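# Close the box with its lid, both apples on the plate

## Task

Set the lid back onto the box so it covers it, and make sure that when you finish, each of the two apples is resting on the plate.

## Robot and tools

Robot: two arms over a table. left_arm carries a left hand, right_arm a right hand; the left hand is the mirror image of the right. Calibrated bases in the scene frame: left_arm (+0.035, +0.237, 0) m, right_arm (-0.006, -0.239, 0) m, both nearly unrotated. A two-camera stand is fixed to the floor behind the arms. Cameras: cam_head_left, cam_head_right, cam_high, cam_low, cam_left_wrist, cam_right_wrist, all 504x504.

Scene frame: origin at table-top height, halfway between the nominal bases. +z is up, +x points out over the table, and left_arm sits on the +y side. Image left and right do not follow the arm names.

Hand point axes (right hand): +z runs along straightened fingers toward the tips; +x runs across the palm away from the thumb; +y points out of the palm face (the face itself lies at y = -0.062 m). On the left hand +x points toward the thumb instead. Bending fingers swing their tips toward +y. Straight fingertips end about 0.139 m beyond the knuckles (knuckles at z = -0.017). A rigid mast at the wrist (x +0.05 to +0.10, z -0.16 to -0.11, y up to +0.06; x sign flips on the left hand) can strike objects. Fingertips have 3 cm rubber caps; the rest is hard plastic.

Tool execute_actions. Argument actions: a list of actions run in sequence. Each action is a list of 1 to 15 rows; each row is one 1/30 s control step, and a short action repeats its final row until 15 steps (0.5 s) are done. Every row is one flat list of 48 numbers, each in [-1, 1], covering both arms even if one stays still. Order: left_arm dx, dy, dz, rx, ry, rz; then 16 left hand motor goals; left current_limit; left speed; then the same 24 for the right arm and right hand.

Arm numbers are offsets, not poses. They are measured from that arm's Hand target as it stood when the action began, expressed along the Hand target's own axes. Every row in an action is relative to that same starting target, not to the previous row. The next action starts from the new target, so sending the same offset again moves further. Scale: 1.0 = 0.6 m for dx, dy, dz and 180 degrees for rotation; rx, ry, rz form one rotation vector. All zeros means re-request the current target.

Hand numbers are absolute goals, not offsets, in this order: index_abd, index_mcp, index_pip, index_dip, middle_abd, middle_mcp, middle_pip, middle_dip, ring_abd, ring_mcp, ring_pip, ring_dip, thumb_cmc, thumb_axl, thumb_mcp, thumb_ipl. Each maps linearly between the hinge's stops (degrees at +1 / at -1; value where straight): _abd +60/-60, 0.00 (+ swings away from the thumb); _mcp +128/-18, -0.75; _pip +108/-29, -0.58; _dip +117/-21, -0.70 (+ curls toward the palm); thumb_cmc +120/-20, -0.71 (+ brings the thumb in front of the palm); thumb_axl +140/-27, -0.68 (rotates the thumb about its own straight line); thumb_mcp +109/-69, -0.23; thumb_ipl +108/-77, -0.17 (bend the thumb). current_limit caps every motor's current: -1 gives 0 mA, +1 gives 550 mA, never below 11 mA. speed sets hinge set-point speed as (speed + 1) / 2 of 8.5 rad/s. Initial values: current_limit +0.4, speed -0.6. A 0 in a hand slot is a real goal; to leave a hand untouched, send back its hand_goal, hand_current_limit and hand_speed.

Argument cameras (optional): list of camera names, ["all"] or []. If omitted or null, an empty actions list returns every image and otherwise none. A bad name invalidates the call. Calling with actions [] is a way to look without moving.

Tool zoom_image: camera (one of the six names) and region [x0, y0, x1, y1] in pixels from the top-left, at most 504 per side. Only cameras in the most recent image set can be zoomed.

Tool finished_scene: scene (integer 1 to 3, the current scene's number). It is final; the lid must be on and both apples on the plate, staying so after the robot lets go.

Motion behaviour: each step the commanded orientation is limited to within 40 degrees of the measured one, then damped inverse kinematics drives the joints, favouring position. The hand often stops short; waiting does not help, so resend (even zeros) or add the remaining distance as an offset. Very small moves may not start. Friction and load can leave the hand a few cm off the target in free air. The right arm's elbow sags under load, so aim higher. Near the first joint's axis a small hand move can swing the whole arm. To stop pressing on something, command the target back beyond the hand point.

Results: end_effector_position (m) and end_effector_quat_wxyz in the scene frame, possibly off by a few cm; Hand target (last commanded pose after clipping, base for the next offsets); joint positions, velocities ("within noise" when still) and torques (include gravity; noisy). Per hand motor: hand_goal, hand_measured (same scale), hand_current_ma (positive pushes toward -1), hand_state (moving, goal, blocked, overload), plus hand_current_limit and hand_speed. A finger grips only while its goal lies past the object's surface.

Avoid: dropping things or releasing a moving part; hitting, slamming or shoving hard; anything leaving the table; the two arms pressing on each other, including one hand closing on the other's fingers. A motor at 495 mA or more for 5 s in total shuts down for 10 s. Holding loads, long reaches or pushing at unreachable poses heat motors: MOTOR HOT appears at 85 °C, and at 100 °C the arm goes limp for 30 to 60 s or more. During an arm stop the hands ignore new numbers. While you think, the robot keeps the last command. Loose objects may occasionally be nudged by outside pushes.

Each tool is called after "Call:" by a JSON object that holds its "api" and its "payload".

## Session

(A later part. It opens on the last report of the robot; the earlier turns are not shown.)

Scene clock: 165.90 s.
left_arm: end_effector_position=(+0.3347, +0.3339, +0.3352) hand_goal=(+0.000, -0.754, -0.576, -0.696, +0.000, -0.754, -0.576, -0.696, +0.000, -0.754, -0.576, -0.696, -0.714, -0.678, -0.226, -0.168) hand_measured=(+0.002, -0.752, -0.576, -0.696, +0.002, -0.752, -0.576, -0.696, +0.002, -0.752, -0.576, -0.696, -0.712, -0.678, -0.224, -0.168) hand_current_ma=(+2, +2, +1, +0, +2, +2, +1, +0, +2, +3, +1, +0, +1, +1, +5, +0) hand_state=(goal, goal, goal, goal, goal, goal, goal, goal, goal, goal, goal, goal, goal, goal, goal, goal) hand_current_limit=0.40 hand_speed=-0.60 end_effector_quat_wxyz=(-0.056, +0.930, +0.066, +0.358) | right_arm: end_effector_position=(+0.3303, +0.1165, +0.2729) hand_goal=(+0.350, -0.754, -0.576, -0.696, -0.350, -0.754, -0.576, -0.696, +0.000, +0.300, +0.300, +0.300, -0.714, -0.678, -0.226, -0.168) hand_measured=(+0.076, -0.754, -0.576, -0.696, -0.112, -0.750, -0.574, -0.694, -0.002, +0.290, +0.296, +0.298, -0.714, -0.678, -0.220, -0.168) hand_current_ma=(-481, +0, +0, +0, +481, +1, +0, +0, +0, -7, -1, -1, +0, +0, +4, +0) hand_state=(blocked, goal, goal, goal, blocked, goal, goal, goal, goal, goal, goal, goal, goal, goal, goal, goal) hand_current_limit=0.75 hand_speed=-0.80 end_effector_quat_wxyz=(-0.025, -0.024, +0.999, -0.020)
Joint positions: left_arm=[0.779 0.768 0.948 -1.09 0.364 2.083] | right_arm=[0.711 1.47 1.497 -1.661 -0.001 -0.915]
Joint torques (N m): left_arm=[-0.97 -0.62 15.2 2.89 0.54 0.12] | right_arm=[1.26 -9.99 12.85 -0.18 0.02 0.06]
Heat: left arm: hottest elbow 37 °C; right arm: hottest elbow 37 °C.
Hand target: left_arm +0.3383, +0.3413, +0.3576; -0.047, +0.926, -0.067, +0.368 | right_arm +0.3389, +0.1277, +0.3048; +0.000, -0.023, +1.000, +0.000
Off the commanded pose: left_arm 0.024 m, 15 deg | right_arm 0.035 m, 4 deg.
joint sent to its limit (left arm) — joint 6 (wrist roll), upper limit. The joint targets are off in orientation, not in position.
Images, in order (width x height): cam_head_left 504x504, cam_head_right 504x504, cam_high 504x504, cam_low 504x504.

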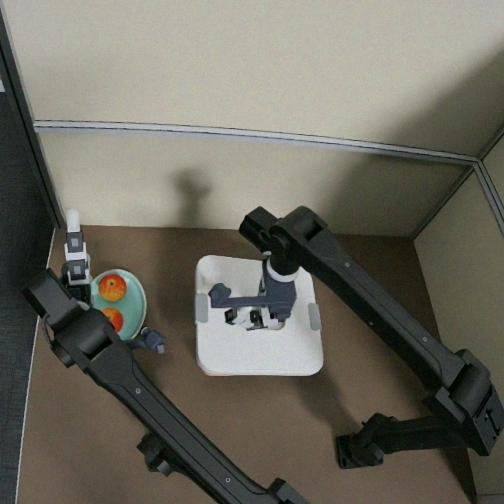

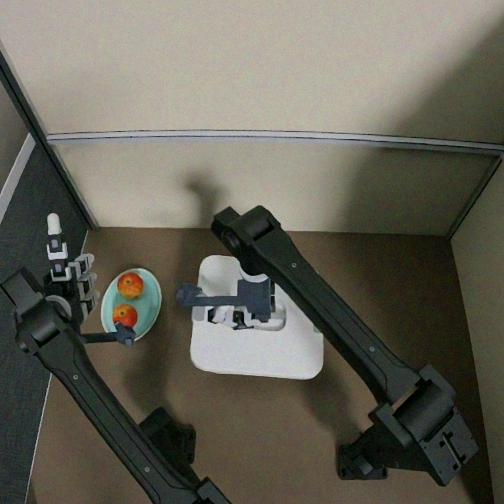

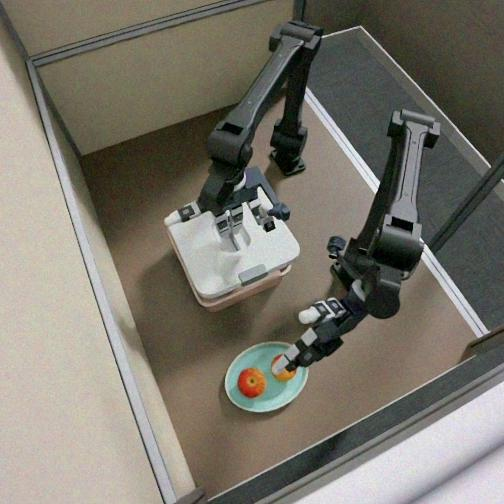

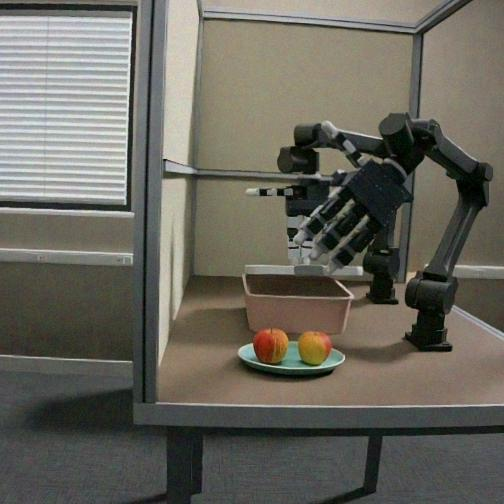

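Call:
{"api": "execute_actions", "payload": {"actions": [[[0,0,0,0,0,0,0,-0.754,-0.576,-0.696,0,-0.754,-0.576,-0.696,0,-0.754,-0.576,-0.696,-0.714,-0.678,-0.226,-0.168,0.4,-0.6,-0.01,0.004,0.03,0.03,0,0,0.35,-0.754,-0.576,-0.696,-0.35,-0.754,-0.576,-0.696,0,0.3,0.3,0.3,-0.714,-0.678,-0.226,-0.168,0.75,-0.8]]], "cameras": ["cam_high","cam_low","cam_head_left","cam_head_right"]}}

Call:
{"api": "zoom_image", "payload": {"camera": "cam_high", "region": [150, 150, 310, 310]}}

Call:
{"api": "zoom_image", "payload": {"camera": "cam_head_left", "region": [180, 240, 380, 400]}}

Call:
{"api": "zoom_image", "payload": {"camera": "cam_low", "region": [220, 160, 380, 340]}}

Scene clock: 168.00 s.
left_arm: end_effector_position=(+0.3347, +0.3339, +0.3352) hand_goal=(+0.000, -0.754, -0.576, -0.696, +0.000, -0.754, -0.576, -0.696, +0.000, -0.754, -0.576, -0.696, -0.714, -0.678, -0.226, -0.168) hand_measured=(+0.002, -0.752, -0.576, -0.696, +0.002, -0.752, -0.576, -0.696, +0.002, -0.752, -0.576, -0.696, -0.712, -0.678, -0.224, -0.168) hand_current_ma=(+2, +2, +1, +0, +2, +2, +1, +0, +2, +3, +1, +0, +1, +1, +5, +0) hand_state=(goal, goal, goal, goal, goal, goal, goal, goal, goal, goal, goal, goal, goal, goal, goal, goal) hand_current_limit=0.40 hand_speed=-0.60 end_effector_quat_wxyz=(-0.056, +0.930, +0.066, +0.358) | right_arm: end_effector_position=(+0.3381, +0.1188, +0.2557) hand_goal=(+0.350, -0.754, -0.576, -0.696, -0.350, -0.754, -0.576, -0.696, +0.000, +0.300, +0.300, +0.300, -0.714, -0.678, -0.226, -0.168) hand_measured=(+0.078, -0.752, -0.576, -0.696, -0.112, -0.748, -0.574, -0.694, -0.002, +0.290, +0.296, +0.298, -0.714, -0.678, -0.220, -0.168) hand_current_ma=(-481, +1, +0, +0, +481, +2, +1, +1, +0, -6, -1, -1, +0, +0, +4, +0) hand_state=(blocked, goal, goal, goal, blocked, goal, goal, goal, goal, goal, goal, goal, goal, goal, goal, goal) hand_current_limit=0.75 hand_speed=-0.80 end_effector_quat_wxyz=(-0.018, -0.024, +0.998, -0.061)
Joint positions: left_arm=[0.779 0.768 0.948 -1.09 0.364 2.083] | right_arm=[0.733 1.517 1.517 -1.677 0.069 -0.889]
Joint torques (N m): left_arm=[-0.97 -0.56 15.21 2.85 0.53 0.12] | right_arm=[2.26 -11.28 12.62 -0.31 0.13 0.1]
Heat: left arm: hottest elbow 37 °C; right arm: hottest elbow 37 °C.
Hand target: left_arm +0.3383, +0.3413, +0.3576; -0.047, +0.926, -0.067, +0.368 | right_arm +0.3448, +0.1303, +0.2869; +0.001, -0.023, +0.999, -0.047
Off the commanded pose: left_arm 0.024 m, 15 deg | right_arm 0.034 m, 3 deg.
joint sent to its limit (left arm) — joint 6 (wrist roll), upper limit. The joint targets are off in orientation, not in position.
joint sent to its limit (right arm) — joint 4 (wrist pitch), lower limit. The joint targets still meet the commanded pose.
Images, in order (width x height): cam_head_left 504x504, cam_head_right 504x504, cam_high 504x504, cam_low 504x504.

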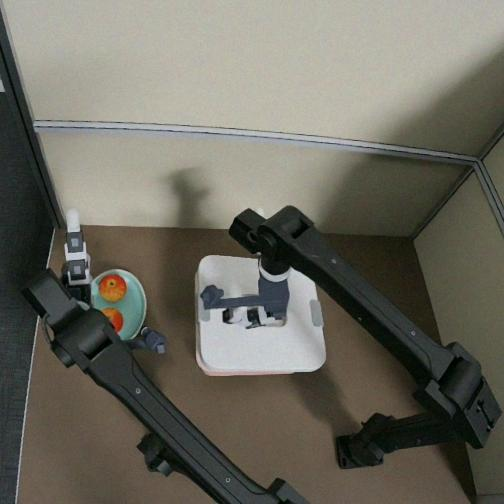

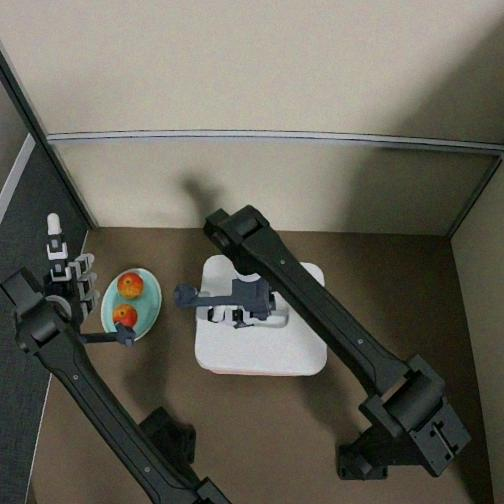

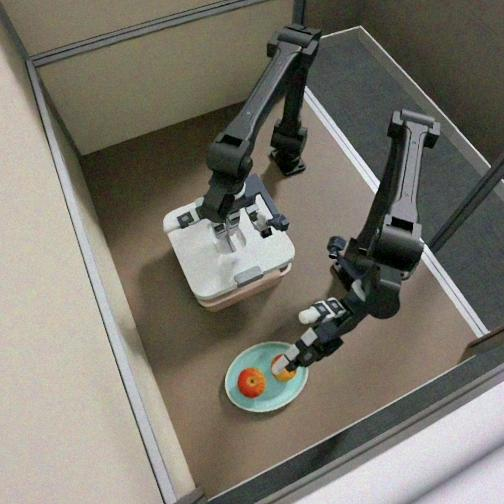

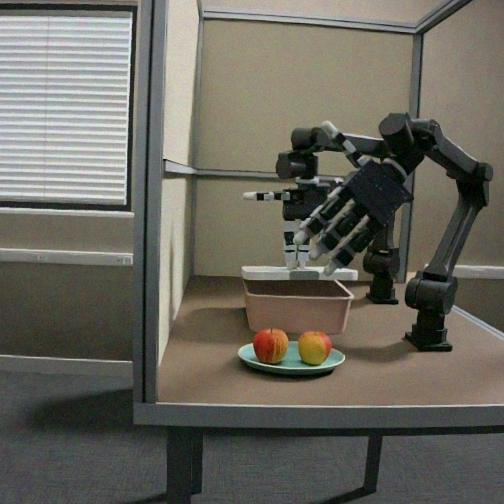

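Scaled by 3.150.

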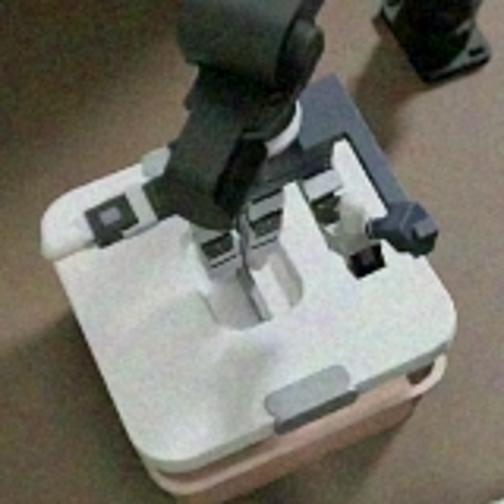

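Scaled by 2.520.

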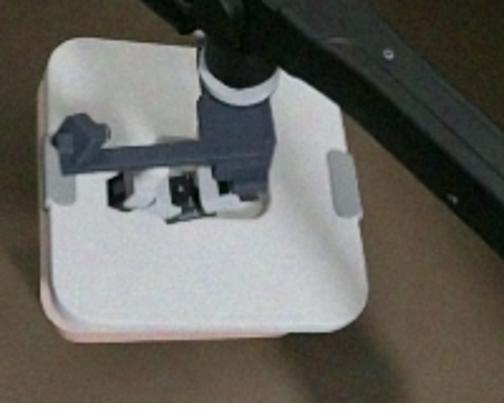

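Scaled by 2.800.

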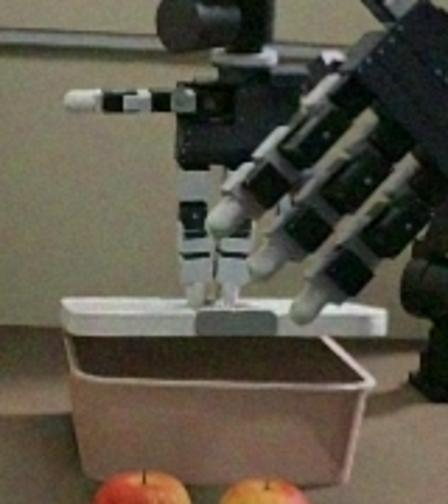

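Call:
{"api": "execute_actions", "payload": {"actions": [[[0,0,0,0,0,0,0,-0.754,-0.576,-0.696,0,-0.754,-0.576,-0.696,0,-0.754,-0.576,-0.696,-0.714,-0.678,-0.226,-0.168,0.4,-0.6,0.006,0.022,0.01,0,0,0,0.35,-0.754,-0.576,-0.696,-0.35,-0.754,-0.576,-0.696,0,0.3,0.3,0.3,-0.714,-0.678,-0.226,-0.168,0.75,-0.8]],[[0,0,0,0,0,0,0,-0.754,-0.576,-0.696,0,-0.754,-0.576,-0.696,0,-0.754,-0.576,-0.696,-0.714,-0.678,-0.226,-0.168,0.4,-0.6,0,0,0.015,0,0,0,0.35,-0.754,-0.576,-0.696,-0.35,-0.754,-0.576,-0.696,0,0.3,0.3,0.3,-0.714,-0.678,-0.226,-0.168,0.75,-0.8]]], "cameras": ["cam_high","cam_low","cam_head_left","cam_head_right"]}}

Call:
{"api": "zoom_image", "payload": {"camera": "cam_high", "region": [150, 150, 310, 310]}}

Call:
{"api": "zoom_image", "payload": {"camera": "cam_head_left", "region": [180, 240, 380, 400]}}

Call:
{"api": "zoom_image", "payload": {"camera": "cam_low", "region": [220, 160, 380, 340]}}

Scene clock: 171.57 s.
left_arm: end_effector_position=(+0.3347, +0.3339, +0.3352) hand_goal=(+0.000, -0.754, -0.576, -0.696, +0.000, -0.754, -0.576, -0.696, +0.000, -0.754, -0.576, -0.696, -0.714, -0.678, -0.226, -0.168) hand_measured=(+0.002, -0.752, -0.576, -0.696, +0.002, -0.752, -0.576, -0.696, +0.002, -0.752, -0.576, -0.696, -0.712, -0.678, -0.224, -0.168) hand_current_ma=(+2, +2, +1, +0, +2, +2, +1, +0, +2, +3, +1, +0, +1, +1, +5, +0) hand_state=(goal, goal, goal, goal, goal, goal, goal, goal, goal, goal, goal, goal, goal, goal, goal, goal) hand_current_limit=0.40 hand_speed=-0.60 end_effector_quat_wxyz=(-0.056, +0.930, +0.066, +0.358) | right_arm: end_effector_position=(+0.3304, +0.1307, +0.2501) hand_goal=(+0.350, -0.754, -0.576, -0.696, -0.350, -0.754, -0.576, -0.696, +0.000, +0.300, +0.300, +0.300, -0.714, -0.678, -0.226, -0.168) hand_measured=(+0.078, -0.752, -0.576, -0.696, -0.112, -0.748, -0.574, -0.694, -0.002, +0.290, +0.296, +0.298, -0.714, -0.678, -0.220, -0.168) hand_current_ma=(-481, +1, +0, +0, +481, +3, +1, +1, +0, -6, -1, -1, +0, +0, +4, +0) hand_state=(blocked, goal, goal, goal, blocked, goal, goal, goal, goal, goal, goal, goal, goal, goal, goal, goal) hand_current_limit=0.75 hand_speed=-0.80 end_effector_quat_wxyz=(-0.021, -0.027, +0.997, -0.065)
Joint positions: left_arm=[0.779 0.768 0.948 -1.09 0.364 2.083] | right_arm=[0.764 1.53 1.519 -1.678 0.068 -0.862]
Joint torques (N m): left_arm=[-1.03 -0.5 15.19 2.84 0.54 0.14] | right_arm=[1.44 -11.05 11.19 0.43 0.24 0.06]
Heat: left arm: hottest elbow 37 °C; right arm: hottest elbow 38 °C.
Hand target: left_arm +0.3383, +0.3413, +0.3576; -0.047, +0.926, -0.067, +0.368 | right_arm +0.3407, +0.1419, +0.2706; +0.001, -0.023, +0.999, -0.047
Off the commanded pose: left_arm 0.024 m, 15 deg | right_arm 0.026 m, 3 deg.
joint sent to its limit (left arm) — joint 6 (wrist roll), upper limit. The joint targets are off in orientation, not in position.
Images, in order (width x height): cam_head_left 504x504, cam_head_right 504x504, cam_high 504x504, cam_low 504x504.

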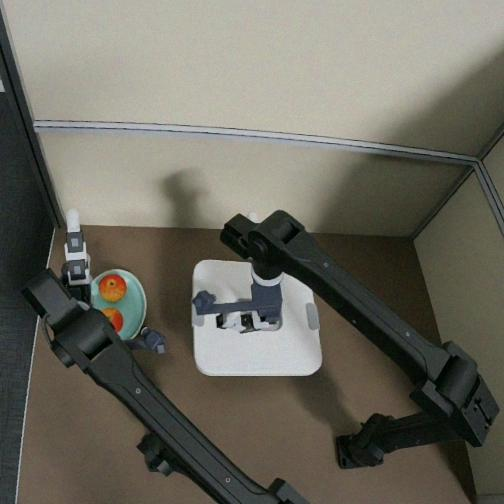

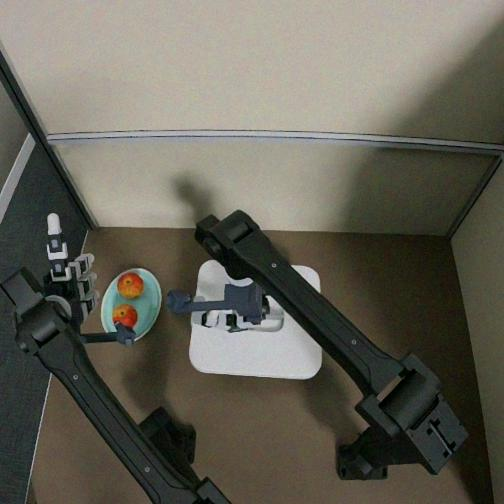

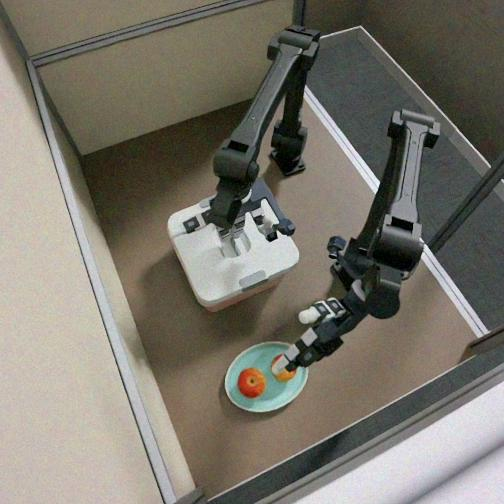

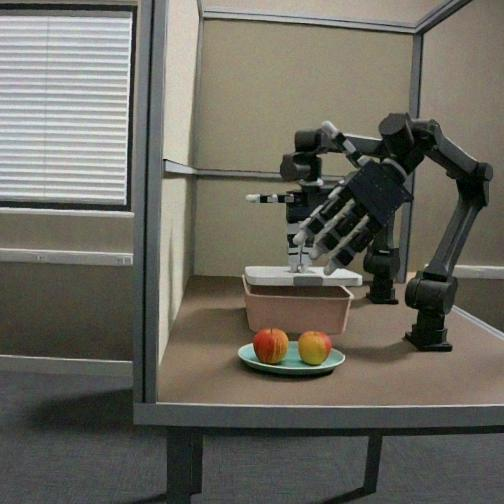

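Scaled by 3.150.

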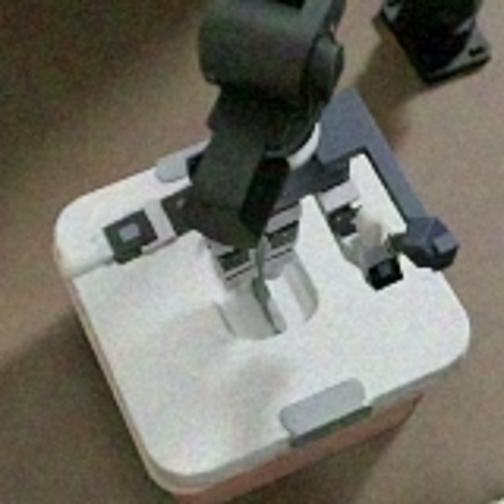

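Scaled by 2.520.

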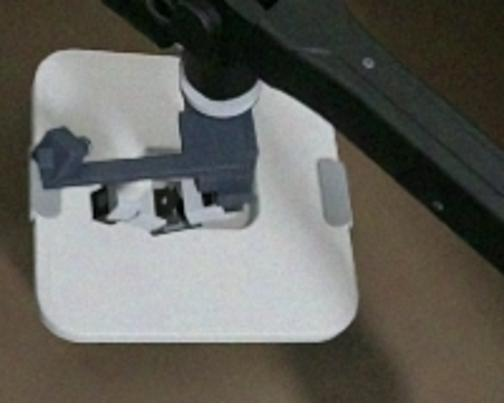

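Scaled by 2.800.

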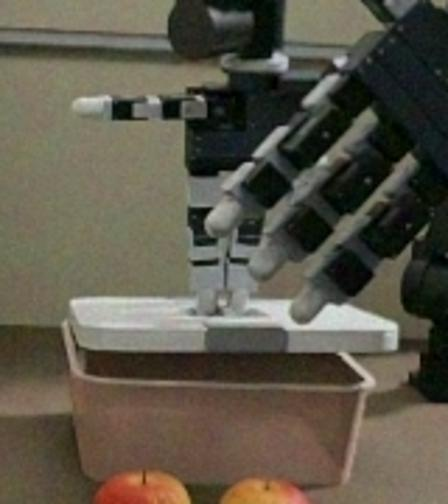

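Call:
{"api": "execute_actions", "payload": {"actions": [[[0,0,0,0,0,0,0,-0.754,-0.576,-0.696,0,-0.754,-0.576,-0.696,0,-0.754,-0.576,-0.696,-0.714,-0.678,-0.226,-0.168,0.4,-0.6,-0.012,0,0.006,0,0,0,0.35,-0.754,-0.576,-0.696,-0.35,-0.754,-0.576,-0.696,0,0.3,0.3,0.3,-0.714,-0.678,-0.226,-0.168,0.75,-0.8]],[[0,0,0,0,0,0,0,-0.754,-0.576,-0.696,0,-0.754,-0.576,-0.696,0,-0.754,-0.576,-0.696,-0.714,-0.678,-0.226,-0.168,0.4,-0.6,0,0,0.025,0,0,0,0.35,-0.754,-0.576,-0.696,-0.35,-0.754,-0.576,-0.696,0,0.3,0.3,0.3,-0.714,-0.678,-0.226,-0.168,0.75,-0.8]]], "cameras": ["cam_high","cam_low","cam_head_left","cam_head_right"]}}

Call:
{"api": "zoom_image", "payload": {"camera": "cam_high", "region": [150, 150, 310, 310]}}

Call:
{"api": "zoom_image", "payload": {"camera": "cam_head_left", "region": [180, 240, 380, 400]}}

Call:
{"api": "zoom_image", "payload": {"camera": "cam_low", "region": [220, 160, 380, 340]}}

Scene clock: 173.90 s.
left_arm: end_effector_position=(+0.3347, +0.3339, +0.3352) hand_goal=(+0.000, -0.754, -0.576, -0.696, +0.000, -0.754, -0.576, -0.696, +0.000, -0.754, -0.576, -0.696, -0.714, -0.678, -0.226, -0.168) hand_measured=(+0.002, -0.752, -0.576, -0.696, +0.002, -0.752, -0.576, -0.696, +0.002, -0.752, -0.576, -0.696, -0.712, -0.678, -0.224, -0.168) hand_current_ma=(+2, +2, +1, +0, +2, +2, +1, +0, +2, +3, +1, +0, +1, +1, +5, +0) hand_state=(goal, goal, goal, goal, goal, goal, goal, goal, goal, goal, goal, goal, goal, goal, goal, goal) hand_current_limit=0.40 hand_speed=-0.60 end_effector_quat_wxyz=(-0.056, +0.930, +0.066, +0.358) | right_arm: end_effector_position=(+0.3402, +0.1398, +0.2451) hand_goal=(+0.350, -0.754, -0.576, -0.696, -0.350, -0.754, -0.576, -0.696, +0.000, +0.300, +0.300, +0.300, -0.714, -0.678, -0.226, -0.168) hand_measured=(+0.078, -0.752, -0.576, -0.696, -0.112, -0.746, -0.574, -0.694, -0.002, +0.290, +0.296, +0.298, -0.714, -0.678, -0.220, -0.168) hand_current_ma=(-481, +0, +0, +0, +481, +3, +1, +0, +0, -6, -1, -1, +0, +0, +4, +0) hand_state=(blocked, goal, goal, goal, blocked, goal, goal, goal, goal, goal, goal, goal, goal, goal, goal, goal) hand_current_limit=0.75 hand_speed=-0.80 end_effector_quat_wxyz=(-0.008, -0.026, +0.998, -0.054)
Joint positions: left_arm=[0.779 0.768 0.948 -1.09 0.364 2.083] | right_arm=[0.764 1.544 1.518 -1.63 0.069 -0.862]
Joint torques (N m): left_arm=[-1.03 -0.62 15.16 2.89 0.53 0.13] | right_arm=[0.38 -11.28 8.8 0.57 0.2 0.02]
Heat: left arm: hottest elbow 37 °C; right arm: hottest elbow 38 °C.
Hand target: left_arm +0.3383, +0.3413, +0.3576; -0.047, +0.926, -0.067, +0.368 | right_arm +0.3480, +0.1404, +0.2522; +0.001, -0.023, +0.999, -0.047
Off the commanded pose: left_arm 0.024 m, 15 deg | right_arm 0.011 m, 1 deg.
joint sent to its limit (left arm) — joint 6 (wrist roll), upper limit. The joint targets are off in orientation, not in position.
Images, in order (width x height): cam_head_left 504x504, cam_head_right 504x504, cam_high 504x504, cam_low 504x504.

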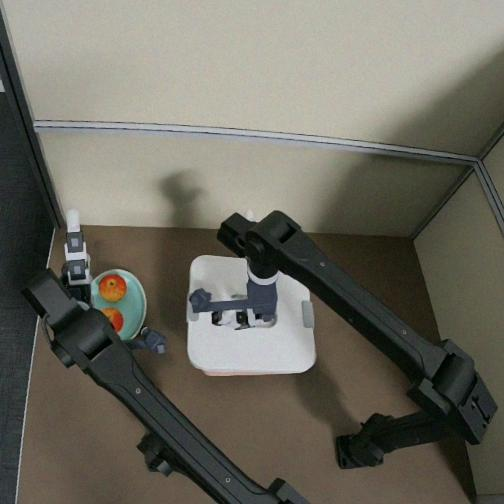

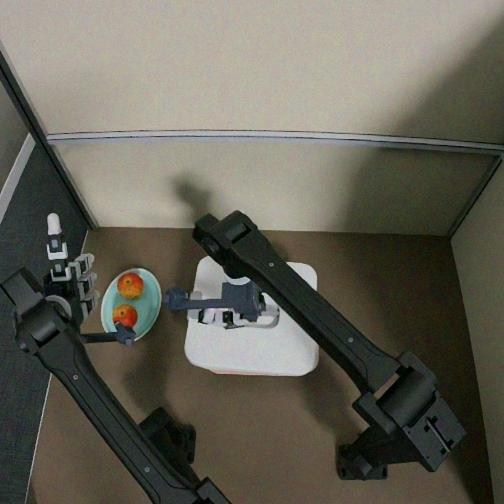

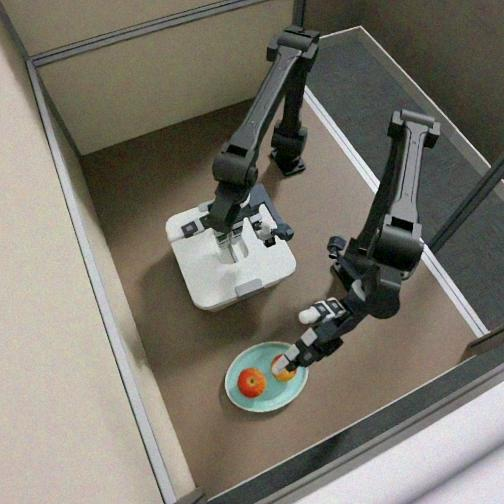

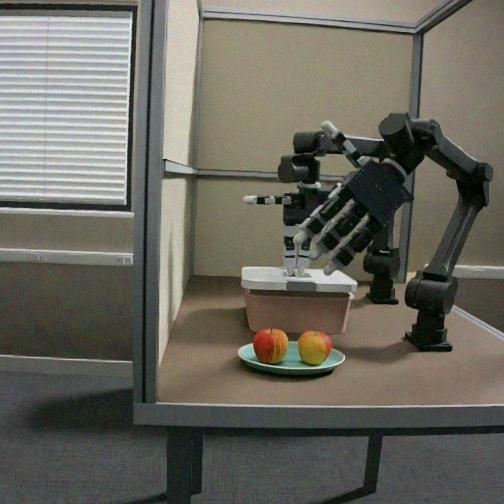

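Scaled by 3.150.

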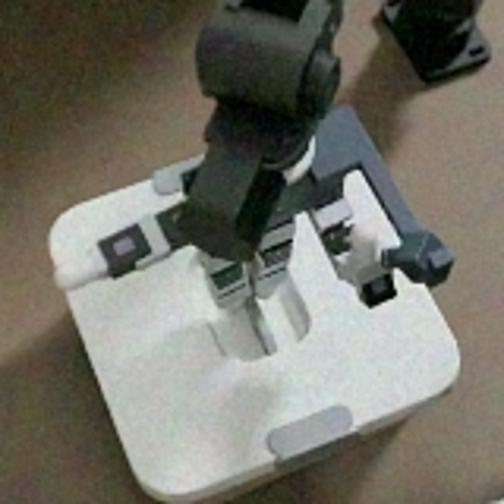

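Scaled by 2.520.

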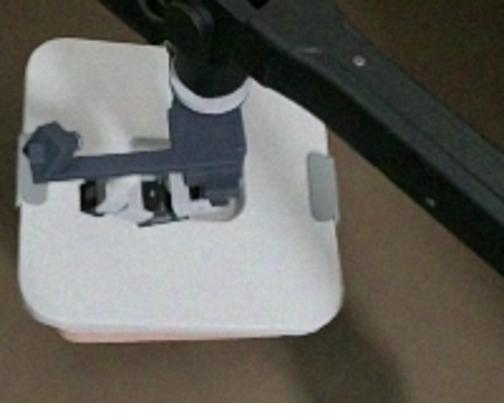

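Scaled by 2.800.

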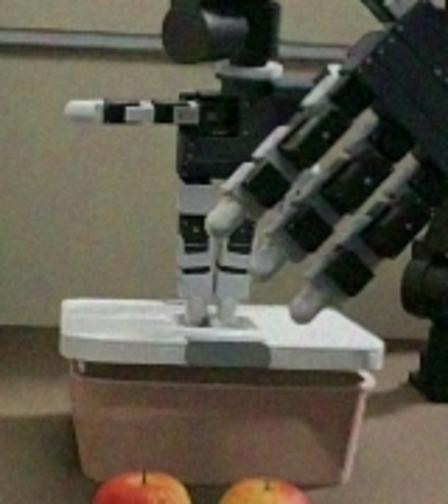

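Call:
{"api": "zoom_image", "payload": {"camera": "cam_low", "region": [235, 255, 365, 345]}}

Call:
{"api": "zoom_image", "payload": {"camera": "cam_head_right", "region": [170, 240, 340, 390]}}

Call:
{"api": "zoom_image", "payload": {"camera": "cam_high", "region": [155, 190, 305, 320]}}

Scaled by 3.877.

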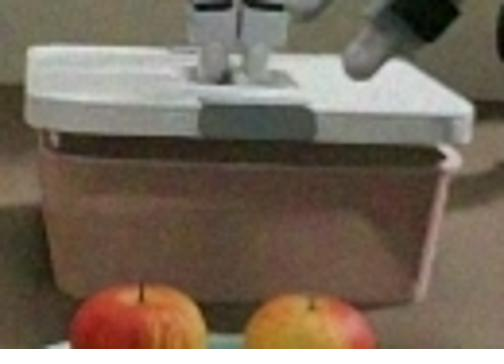

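Scaled by 2.965.

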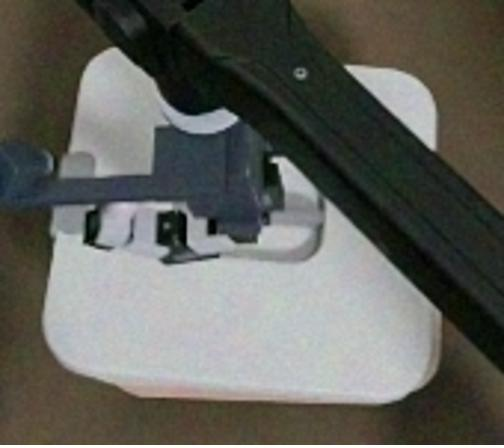

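Scaled by 3.360.

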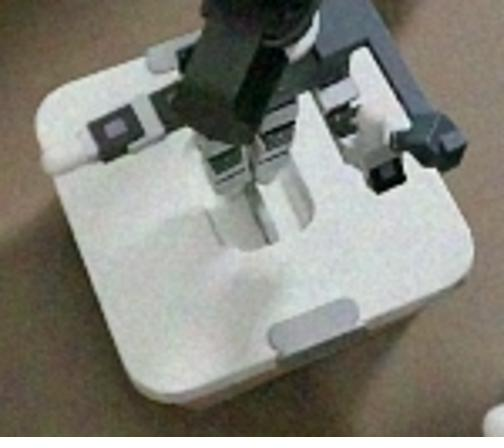

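Call:
{"api": "execute_actions", "payload": {"actions": [[[0,0,0,0,0,0,0,-0.754,-0.576,-0.696,0,-0.754,-0.576,-0.696,0,-0.754,-0.576,-0.696,-0.714,-0.678,-0.226,-0.168,0.4,-0.6,0,0,-0.04,0,0,0,0.35,-0.754,-0.576,-0.696,-0.35,-0.754,-0.576,-0.696,0,0.3,0.3,0.3,-0.714,-0.678,-0.226,-0.168,0.75,-0.8]],[[0,0,0,0,0,0,0,-0.754,-0.576,-0.696,0,-0.754,-0.576,-0.696,0,-0.754,-0.576,-0.696,-0.714,-0.678,-0.226,-0.168,0.4,-0.6,0.006,-0.012,0,0,0,0,0.35,-0.754,-0.576,-0.696,-0.35,-0.754,-0.576,-0.696,0,0.3,0.3,0.3,-0.714,-0.678,-0.226,-0.168,0.75,-0.8]]], "cameras": ["cam_high","cam_low","cam_head_left","cam_head_right"]}}

Call:
{"api": "zoom_image", "payload": {"camera": "cam_high", "region": [155, 190, 305, 320]}}

Call:
{"api": "zoom_image", "payload": {"camera": "cam_head_left", "region": [180, 240, 380, 400]}}

Call:
{"api": "zoom_image", "payload": {"camera": "cam_low", "region": [220, 160, 380, 340]}}

Scene clock: 180.63 s.
left_arm: end_effector_position=(+0.3347, +0.3339, +0.3352) hand_goal=(+0.000, -0.754, -0.576, -0.696, +0.000, -0.754, -0.576, -0.696, +0.000, -0.754, -0.576, -0.696, -0.714, -0.678, -0.226, -0.168) hand_measured=(+0.002, -0.752, -0.576, -0.696, +0.002, -0.752, -0.576, -0.696, +0.002, -0.752, -0.576, -0.696, -0.712, -0.678, -0.224, -0.168) hand_current_ma=(+2, +2, +1, +0, +2, +2, +1, +0, +2, +3, +1, +0, +1, +1, +5, +0) hand_state=(goal, goal, goal, goal, goal, goal, goal, goal, goal, goal, goal, goal, goal, goal, goal, goal) hand_current_limit=0.40 hand_speed=-0.60 end_effector_quat_wxyz=(-0.056, +0.930, +0.066, +0.358) | right_arm: end_effector_position=(+0.3342, +0.1341, +0.2457) hand_goal=(+0.350, -0.754, -0.576, -0.696, -0.350, -0.754, -0.576, -0.696, +0.000, +0.300, +0.300, +0.300, -0.714, -0.678, -0.226, -0.168) hand_measured=(+0.078, -0.750, -0.576, -0.696, -0.112, -0.746, -0.572, -0.694, -0.002, +0.290, +0.296, +0.298, -0.714, -0.678, -0.220, -0.168) hand_current_ma=(-481, +1, +0, +0, +481, +4, +1, +0, +0, -6, -1, -1, +0, +0, +4, +0) hand_state=(blocked, goal, goal, goal, blocked, goal, goal, goal, goal, goal, goal, goal, goal, goal, goal, goal) hand_current_limit=0.75 hand_speed=-0.80 end_effector_quat_wxyz=(-0.021, -0.027, +0.997, -0.066)
Joint positions: left_arm=[0.779 0.768 0.948 -1.09 0.364 2.083] | right_arm=[0.764 1.545 1.525 -1.67 0.069 -0.862]
Joint torques (N m): left_arm=[-0.97 -0.38 15.23 2.88 0.53 0.12] | right_arm=[0.15 -11.58 11.62 -0.54 0.2 -0.05]
Heat: left arm: hottest elbow 37 °C; right arm: hottest elbow 37 °C.
Hand target: left_arm +0.3383, +0.3413, +0.3576; -0.047, +0.926, -0.067, +0.368 | right_arm +0.3446, +0.1354, +0.2767; +0.001, -0.023, +0.999, -0.047
Off the commanded pose: left_arm 0.024 m, 15 deg | right_arm 0.033 m, 3 deg.
joint sent to its limit (left arm) — joint 6 (wrist roll), upper limit. The joint targets are off in orientation, not in position.
Images, in order (width x height): cam_head_left 504x504, cam_head_right 504x504, cam_high 504x504, cam_low 504x504.

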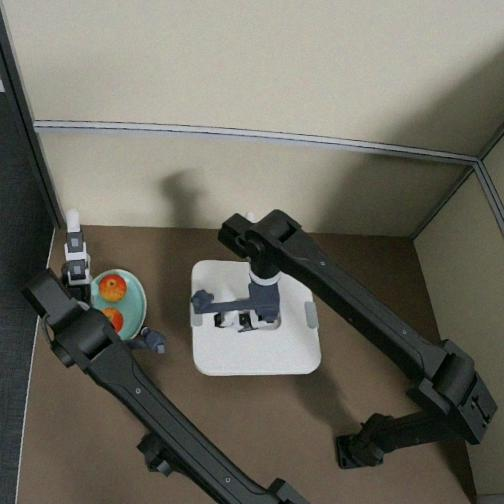

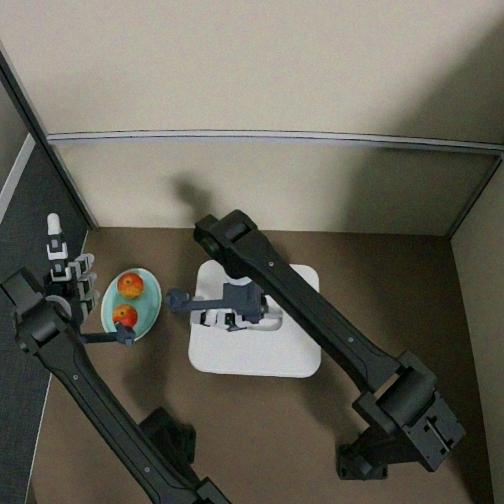

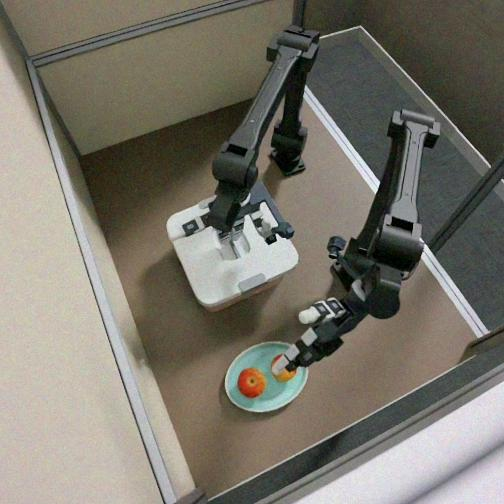

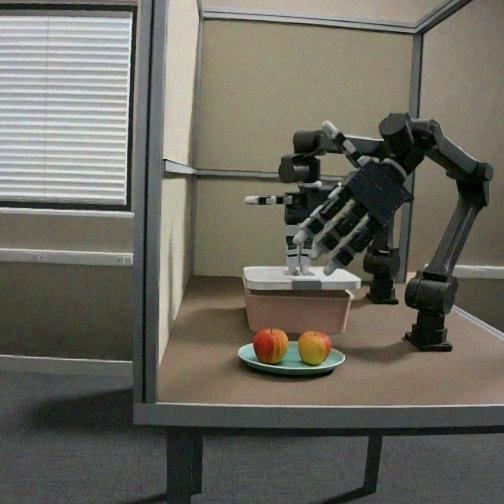

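Scaled by 3.360.

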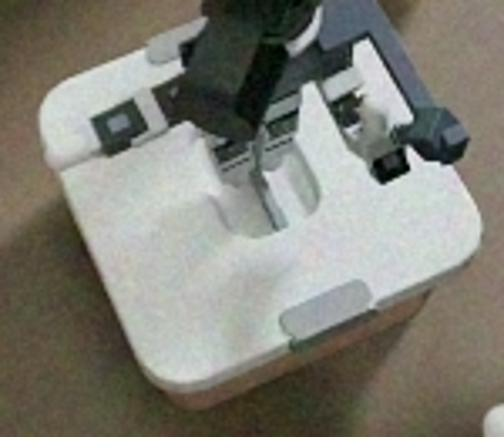

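Scaled by 2.520.

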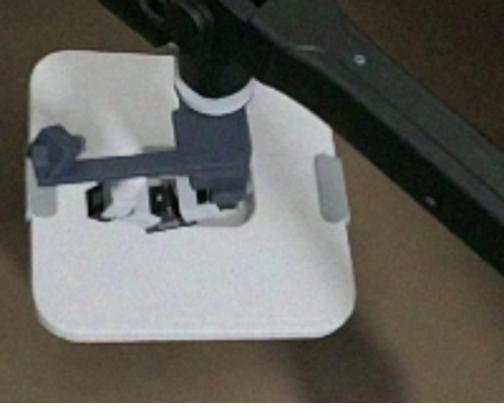

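Scaled by 2.800.

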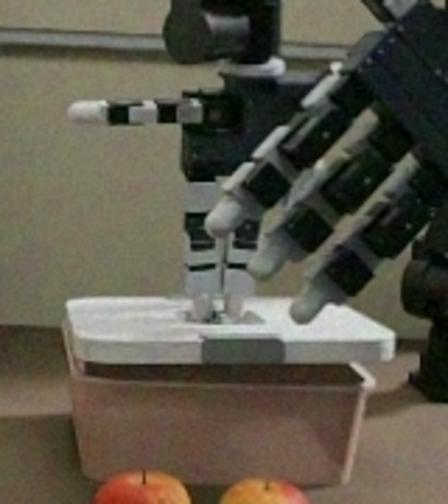

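Call:
{"api": "execute_actions", "payload": {"actions": [[[0,0,0,0,0,0,0,-0.754,-0.576,-0.696,0,-0.754,-0.576,-0.696,0,-0.754,-0.576,-0.696,-0.714,-0.678,-0.226,-0.168,0.4,-0.6,0.009,-0.003,0,0,0,0,0.35,-0.754,-0.576,-0.696,-0.35,-0.754,-0.576,-0.696,0,0.3,0.3,0.3,-0.714,-0.678,-0.226,-0.168,0.75,-0.8]],[[0,0,0,0,0,0,0,-0.754,-0.576,-0.696,0,-0.754,-0.576,-0.696,0,-0.754,-0.576,-0.696,-0.714,-0.678,-0.226,-0.168,0.4,-0.6,0,0,0.03,0,0,0,0.35,-0.754,-0.576,-0.696,-0.35,-0.754,-0.576,-0.696,0,0.3,0.3,0.3,-0.714,-0.678,-0.226,-0.168,0.75,-0.8]]], "cameras": ["cam_high","cam_low","cam_head_left","cam_head_right"]}}

Call:
{"api": "zoom_image", "payload": {"camera": "cam_high", "region": [155, 190, 305, 320]}}

Call:
{"api": "zoom_image", "payload": {"camera": "cam_head_left", "region": [180, 240, 380, 400]}}

Call:
{"api": "zoom_image", "payload": {"camera": "cam_low", "region": [220, 160, 380, 340]}}

Scene clock: 183.07 s.
left_arm: end_effector_position=(+0.3347, +0.3339, +0.3352) hand_goal=(+0.000, -0.754, -0.576, -0.696, +0.000, -0.754, -0.576, -0.696, +0.000, -0.754, -0.576, -0.696, -0.714, -0.678, -0.226, -0.168) hand_measured=(+0.002, -0.752, -0.576, -0.696, +0.002, -0.752, -0.576, -0.696, +0.002, -0.752, -0.576, -0.696, -0.712, -0.678, -0.224, -0.168) hand_current_ma=(+2, +2, +1, +0, +2, +2, +1, +0, +2, +3, +1, +0, +1, +1, +5, +0) hand_state=(goal, goal, goal, goal, goal, goal, goal, goal, goal, goal, goal, goal, goal, goal, goal, goal) hand_current_limit=0.40 hand_speed=-0.60 end_effector_quat_wxyz=(-0.056, +0.930, +0.066, +0.358) | right_arm: end_effector_position=(+0.3331, +0.1331, +0.2365) hand_goal=(+0.350, -0.754, -0.576, -0.696, -0.350, -0.754, -0.576, -0.696, +0.000, +0.300, +0.300, +0.300, -0.714, -0.678, -0.226, -0.168) hand_measured=(+0.078, -0.750, -0.576, -0.696, -0.112, -0.748, -0.572, -0.694, -0.002, +0.290, +0.296, +0.298, -0.714, -0.678, -0.220, -0.168) hand_current_ma=(-481, +1, +0, +0, +481, +3, +1, +0, +0, -6, -1, -1, +0, +0, +4, +0) hand_state=(blocked, goal, goal, goal, blocked, goal, goal, goal, goal, goal, goal, goal, goal, goal, goal, goal) hand_current_limit=0.75 hand_speed=-0.80 end_effector_quat_wxyz=(-0.021, -0.027, +0.997, -0.065)
Joint positions: left_arm=[0.779 0.768 0.948 -1.09 0.364 2.083] | right_arm=[0.764 1.541 1.496 -1.644 0.069 -0.862]
Joint torques (N m): left_arm=[-1.03 -0.38 15.17 2.84 0.53 0.14] | right_arm=[0.15 -13.33 9.01 0.58 0.26 -0.06]
Heat: left arm: hottest elbow 38 °C; right arm: hottest elbow 37 °C.
Hand target: left_arm +0.3383, +0.3413, +0.3576; -0.047, +0.926, -0.067, +0.368 | right_arm +0.3394, +0.1317, +0.2589; +0.001, -0.023, +0.999, -0.047
Off the commanded pose: left_arm 0.024 m, 15 deg | right_arm 0.023 m, 3 deg.
joint sent to its limit (left arm) — joint 6 (wrist roll), upper limit. The joint targets are off in orientation, not in position.
Images, in order (width x height): cam_head_left 504x504, cam_head_right 504x504, cam_high 504x504, cam_low 504x504.

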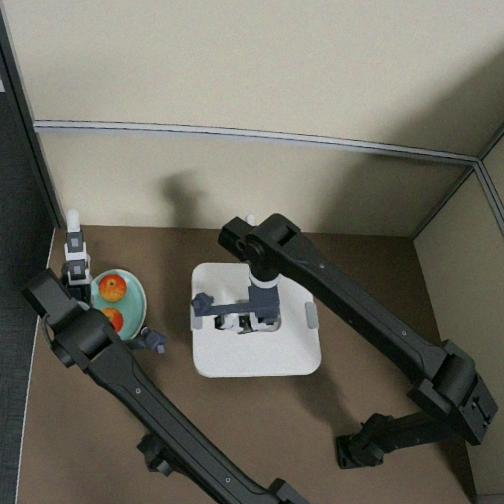

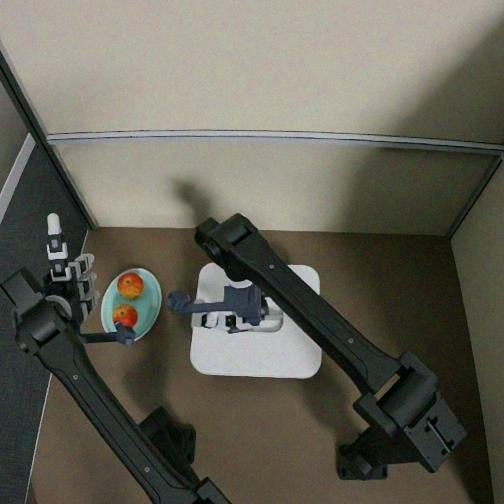

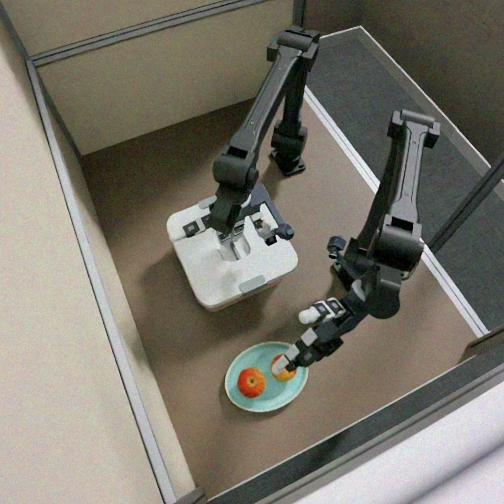

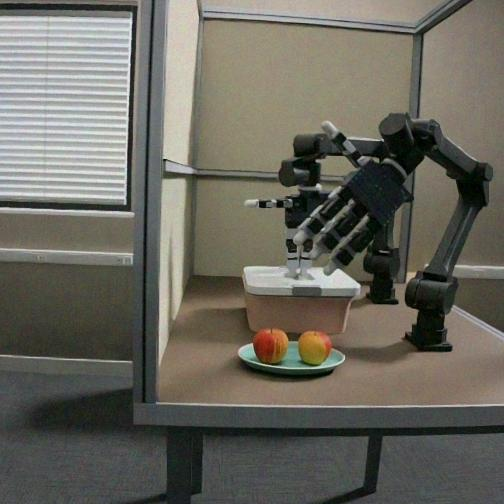

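Scaled by 3.360.

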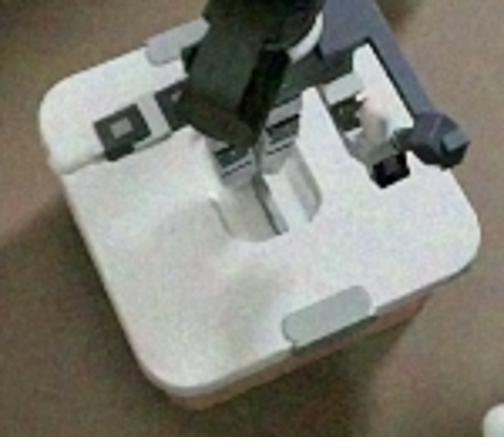

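Scaled by 2.520.

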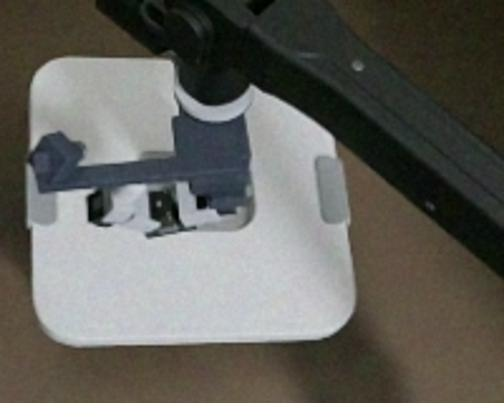

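Scaled by 2.800.

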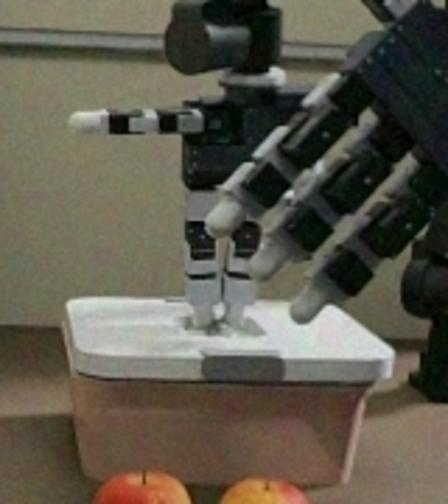

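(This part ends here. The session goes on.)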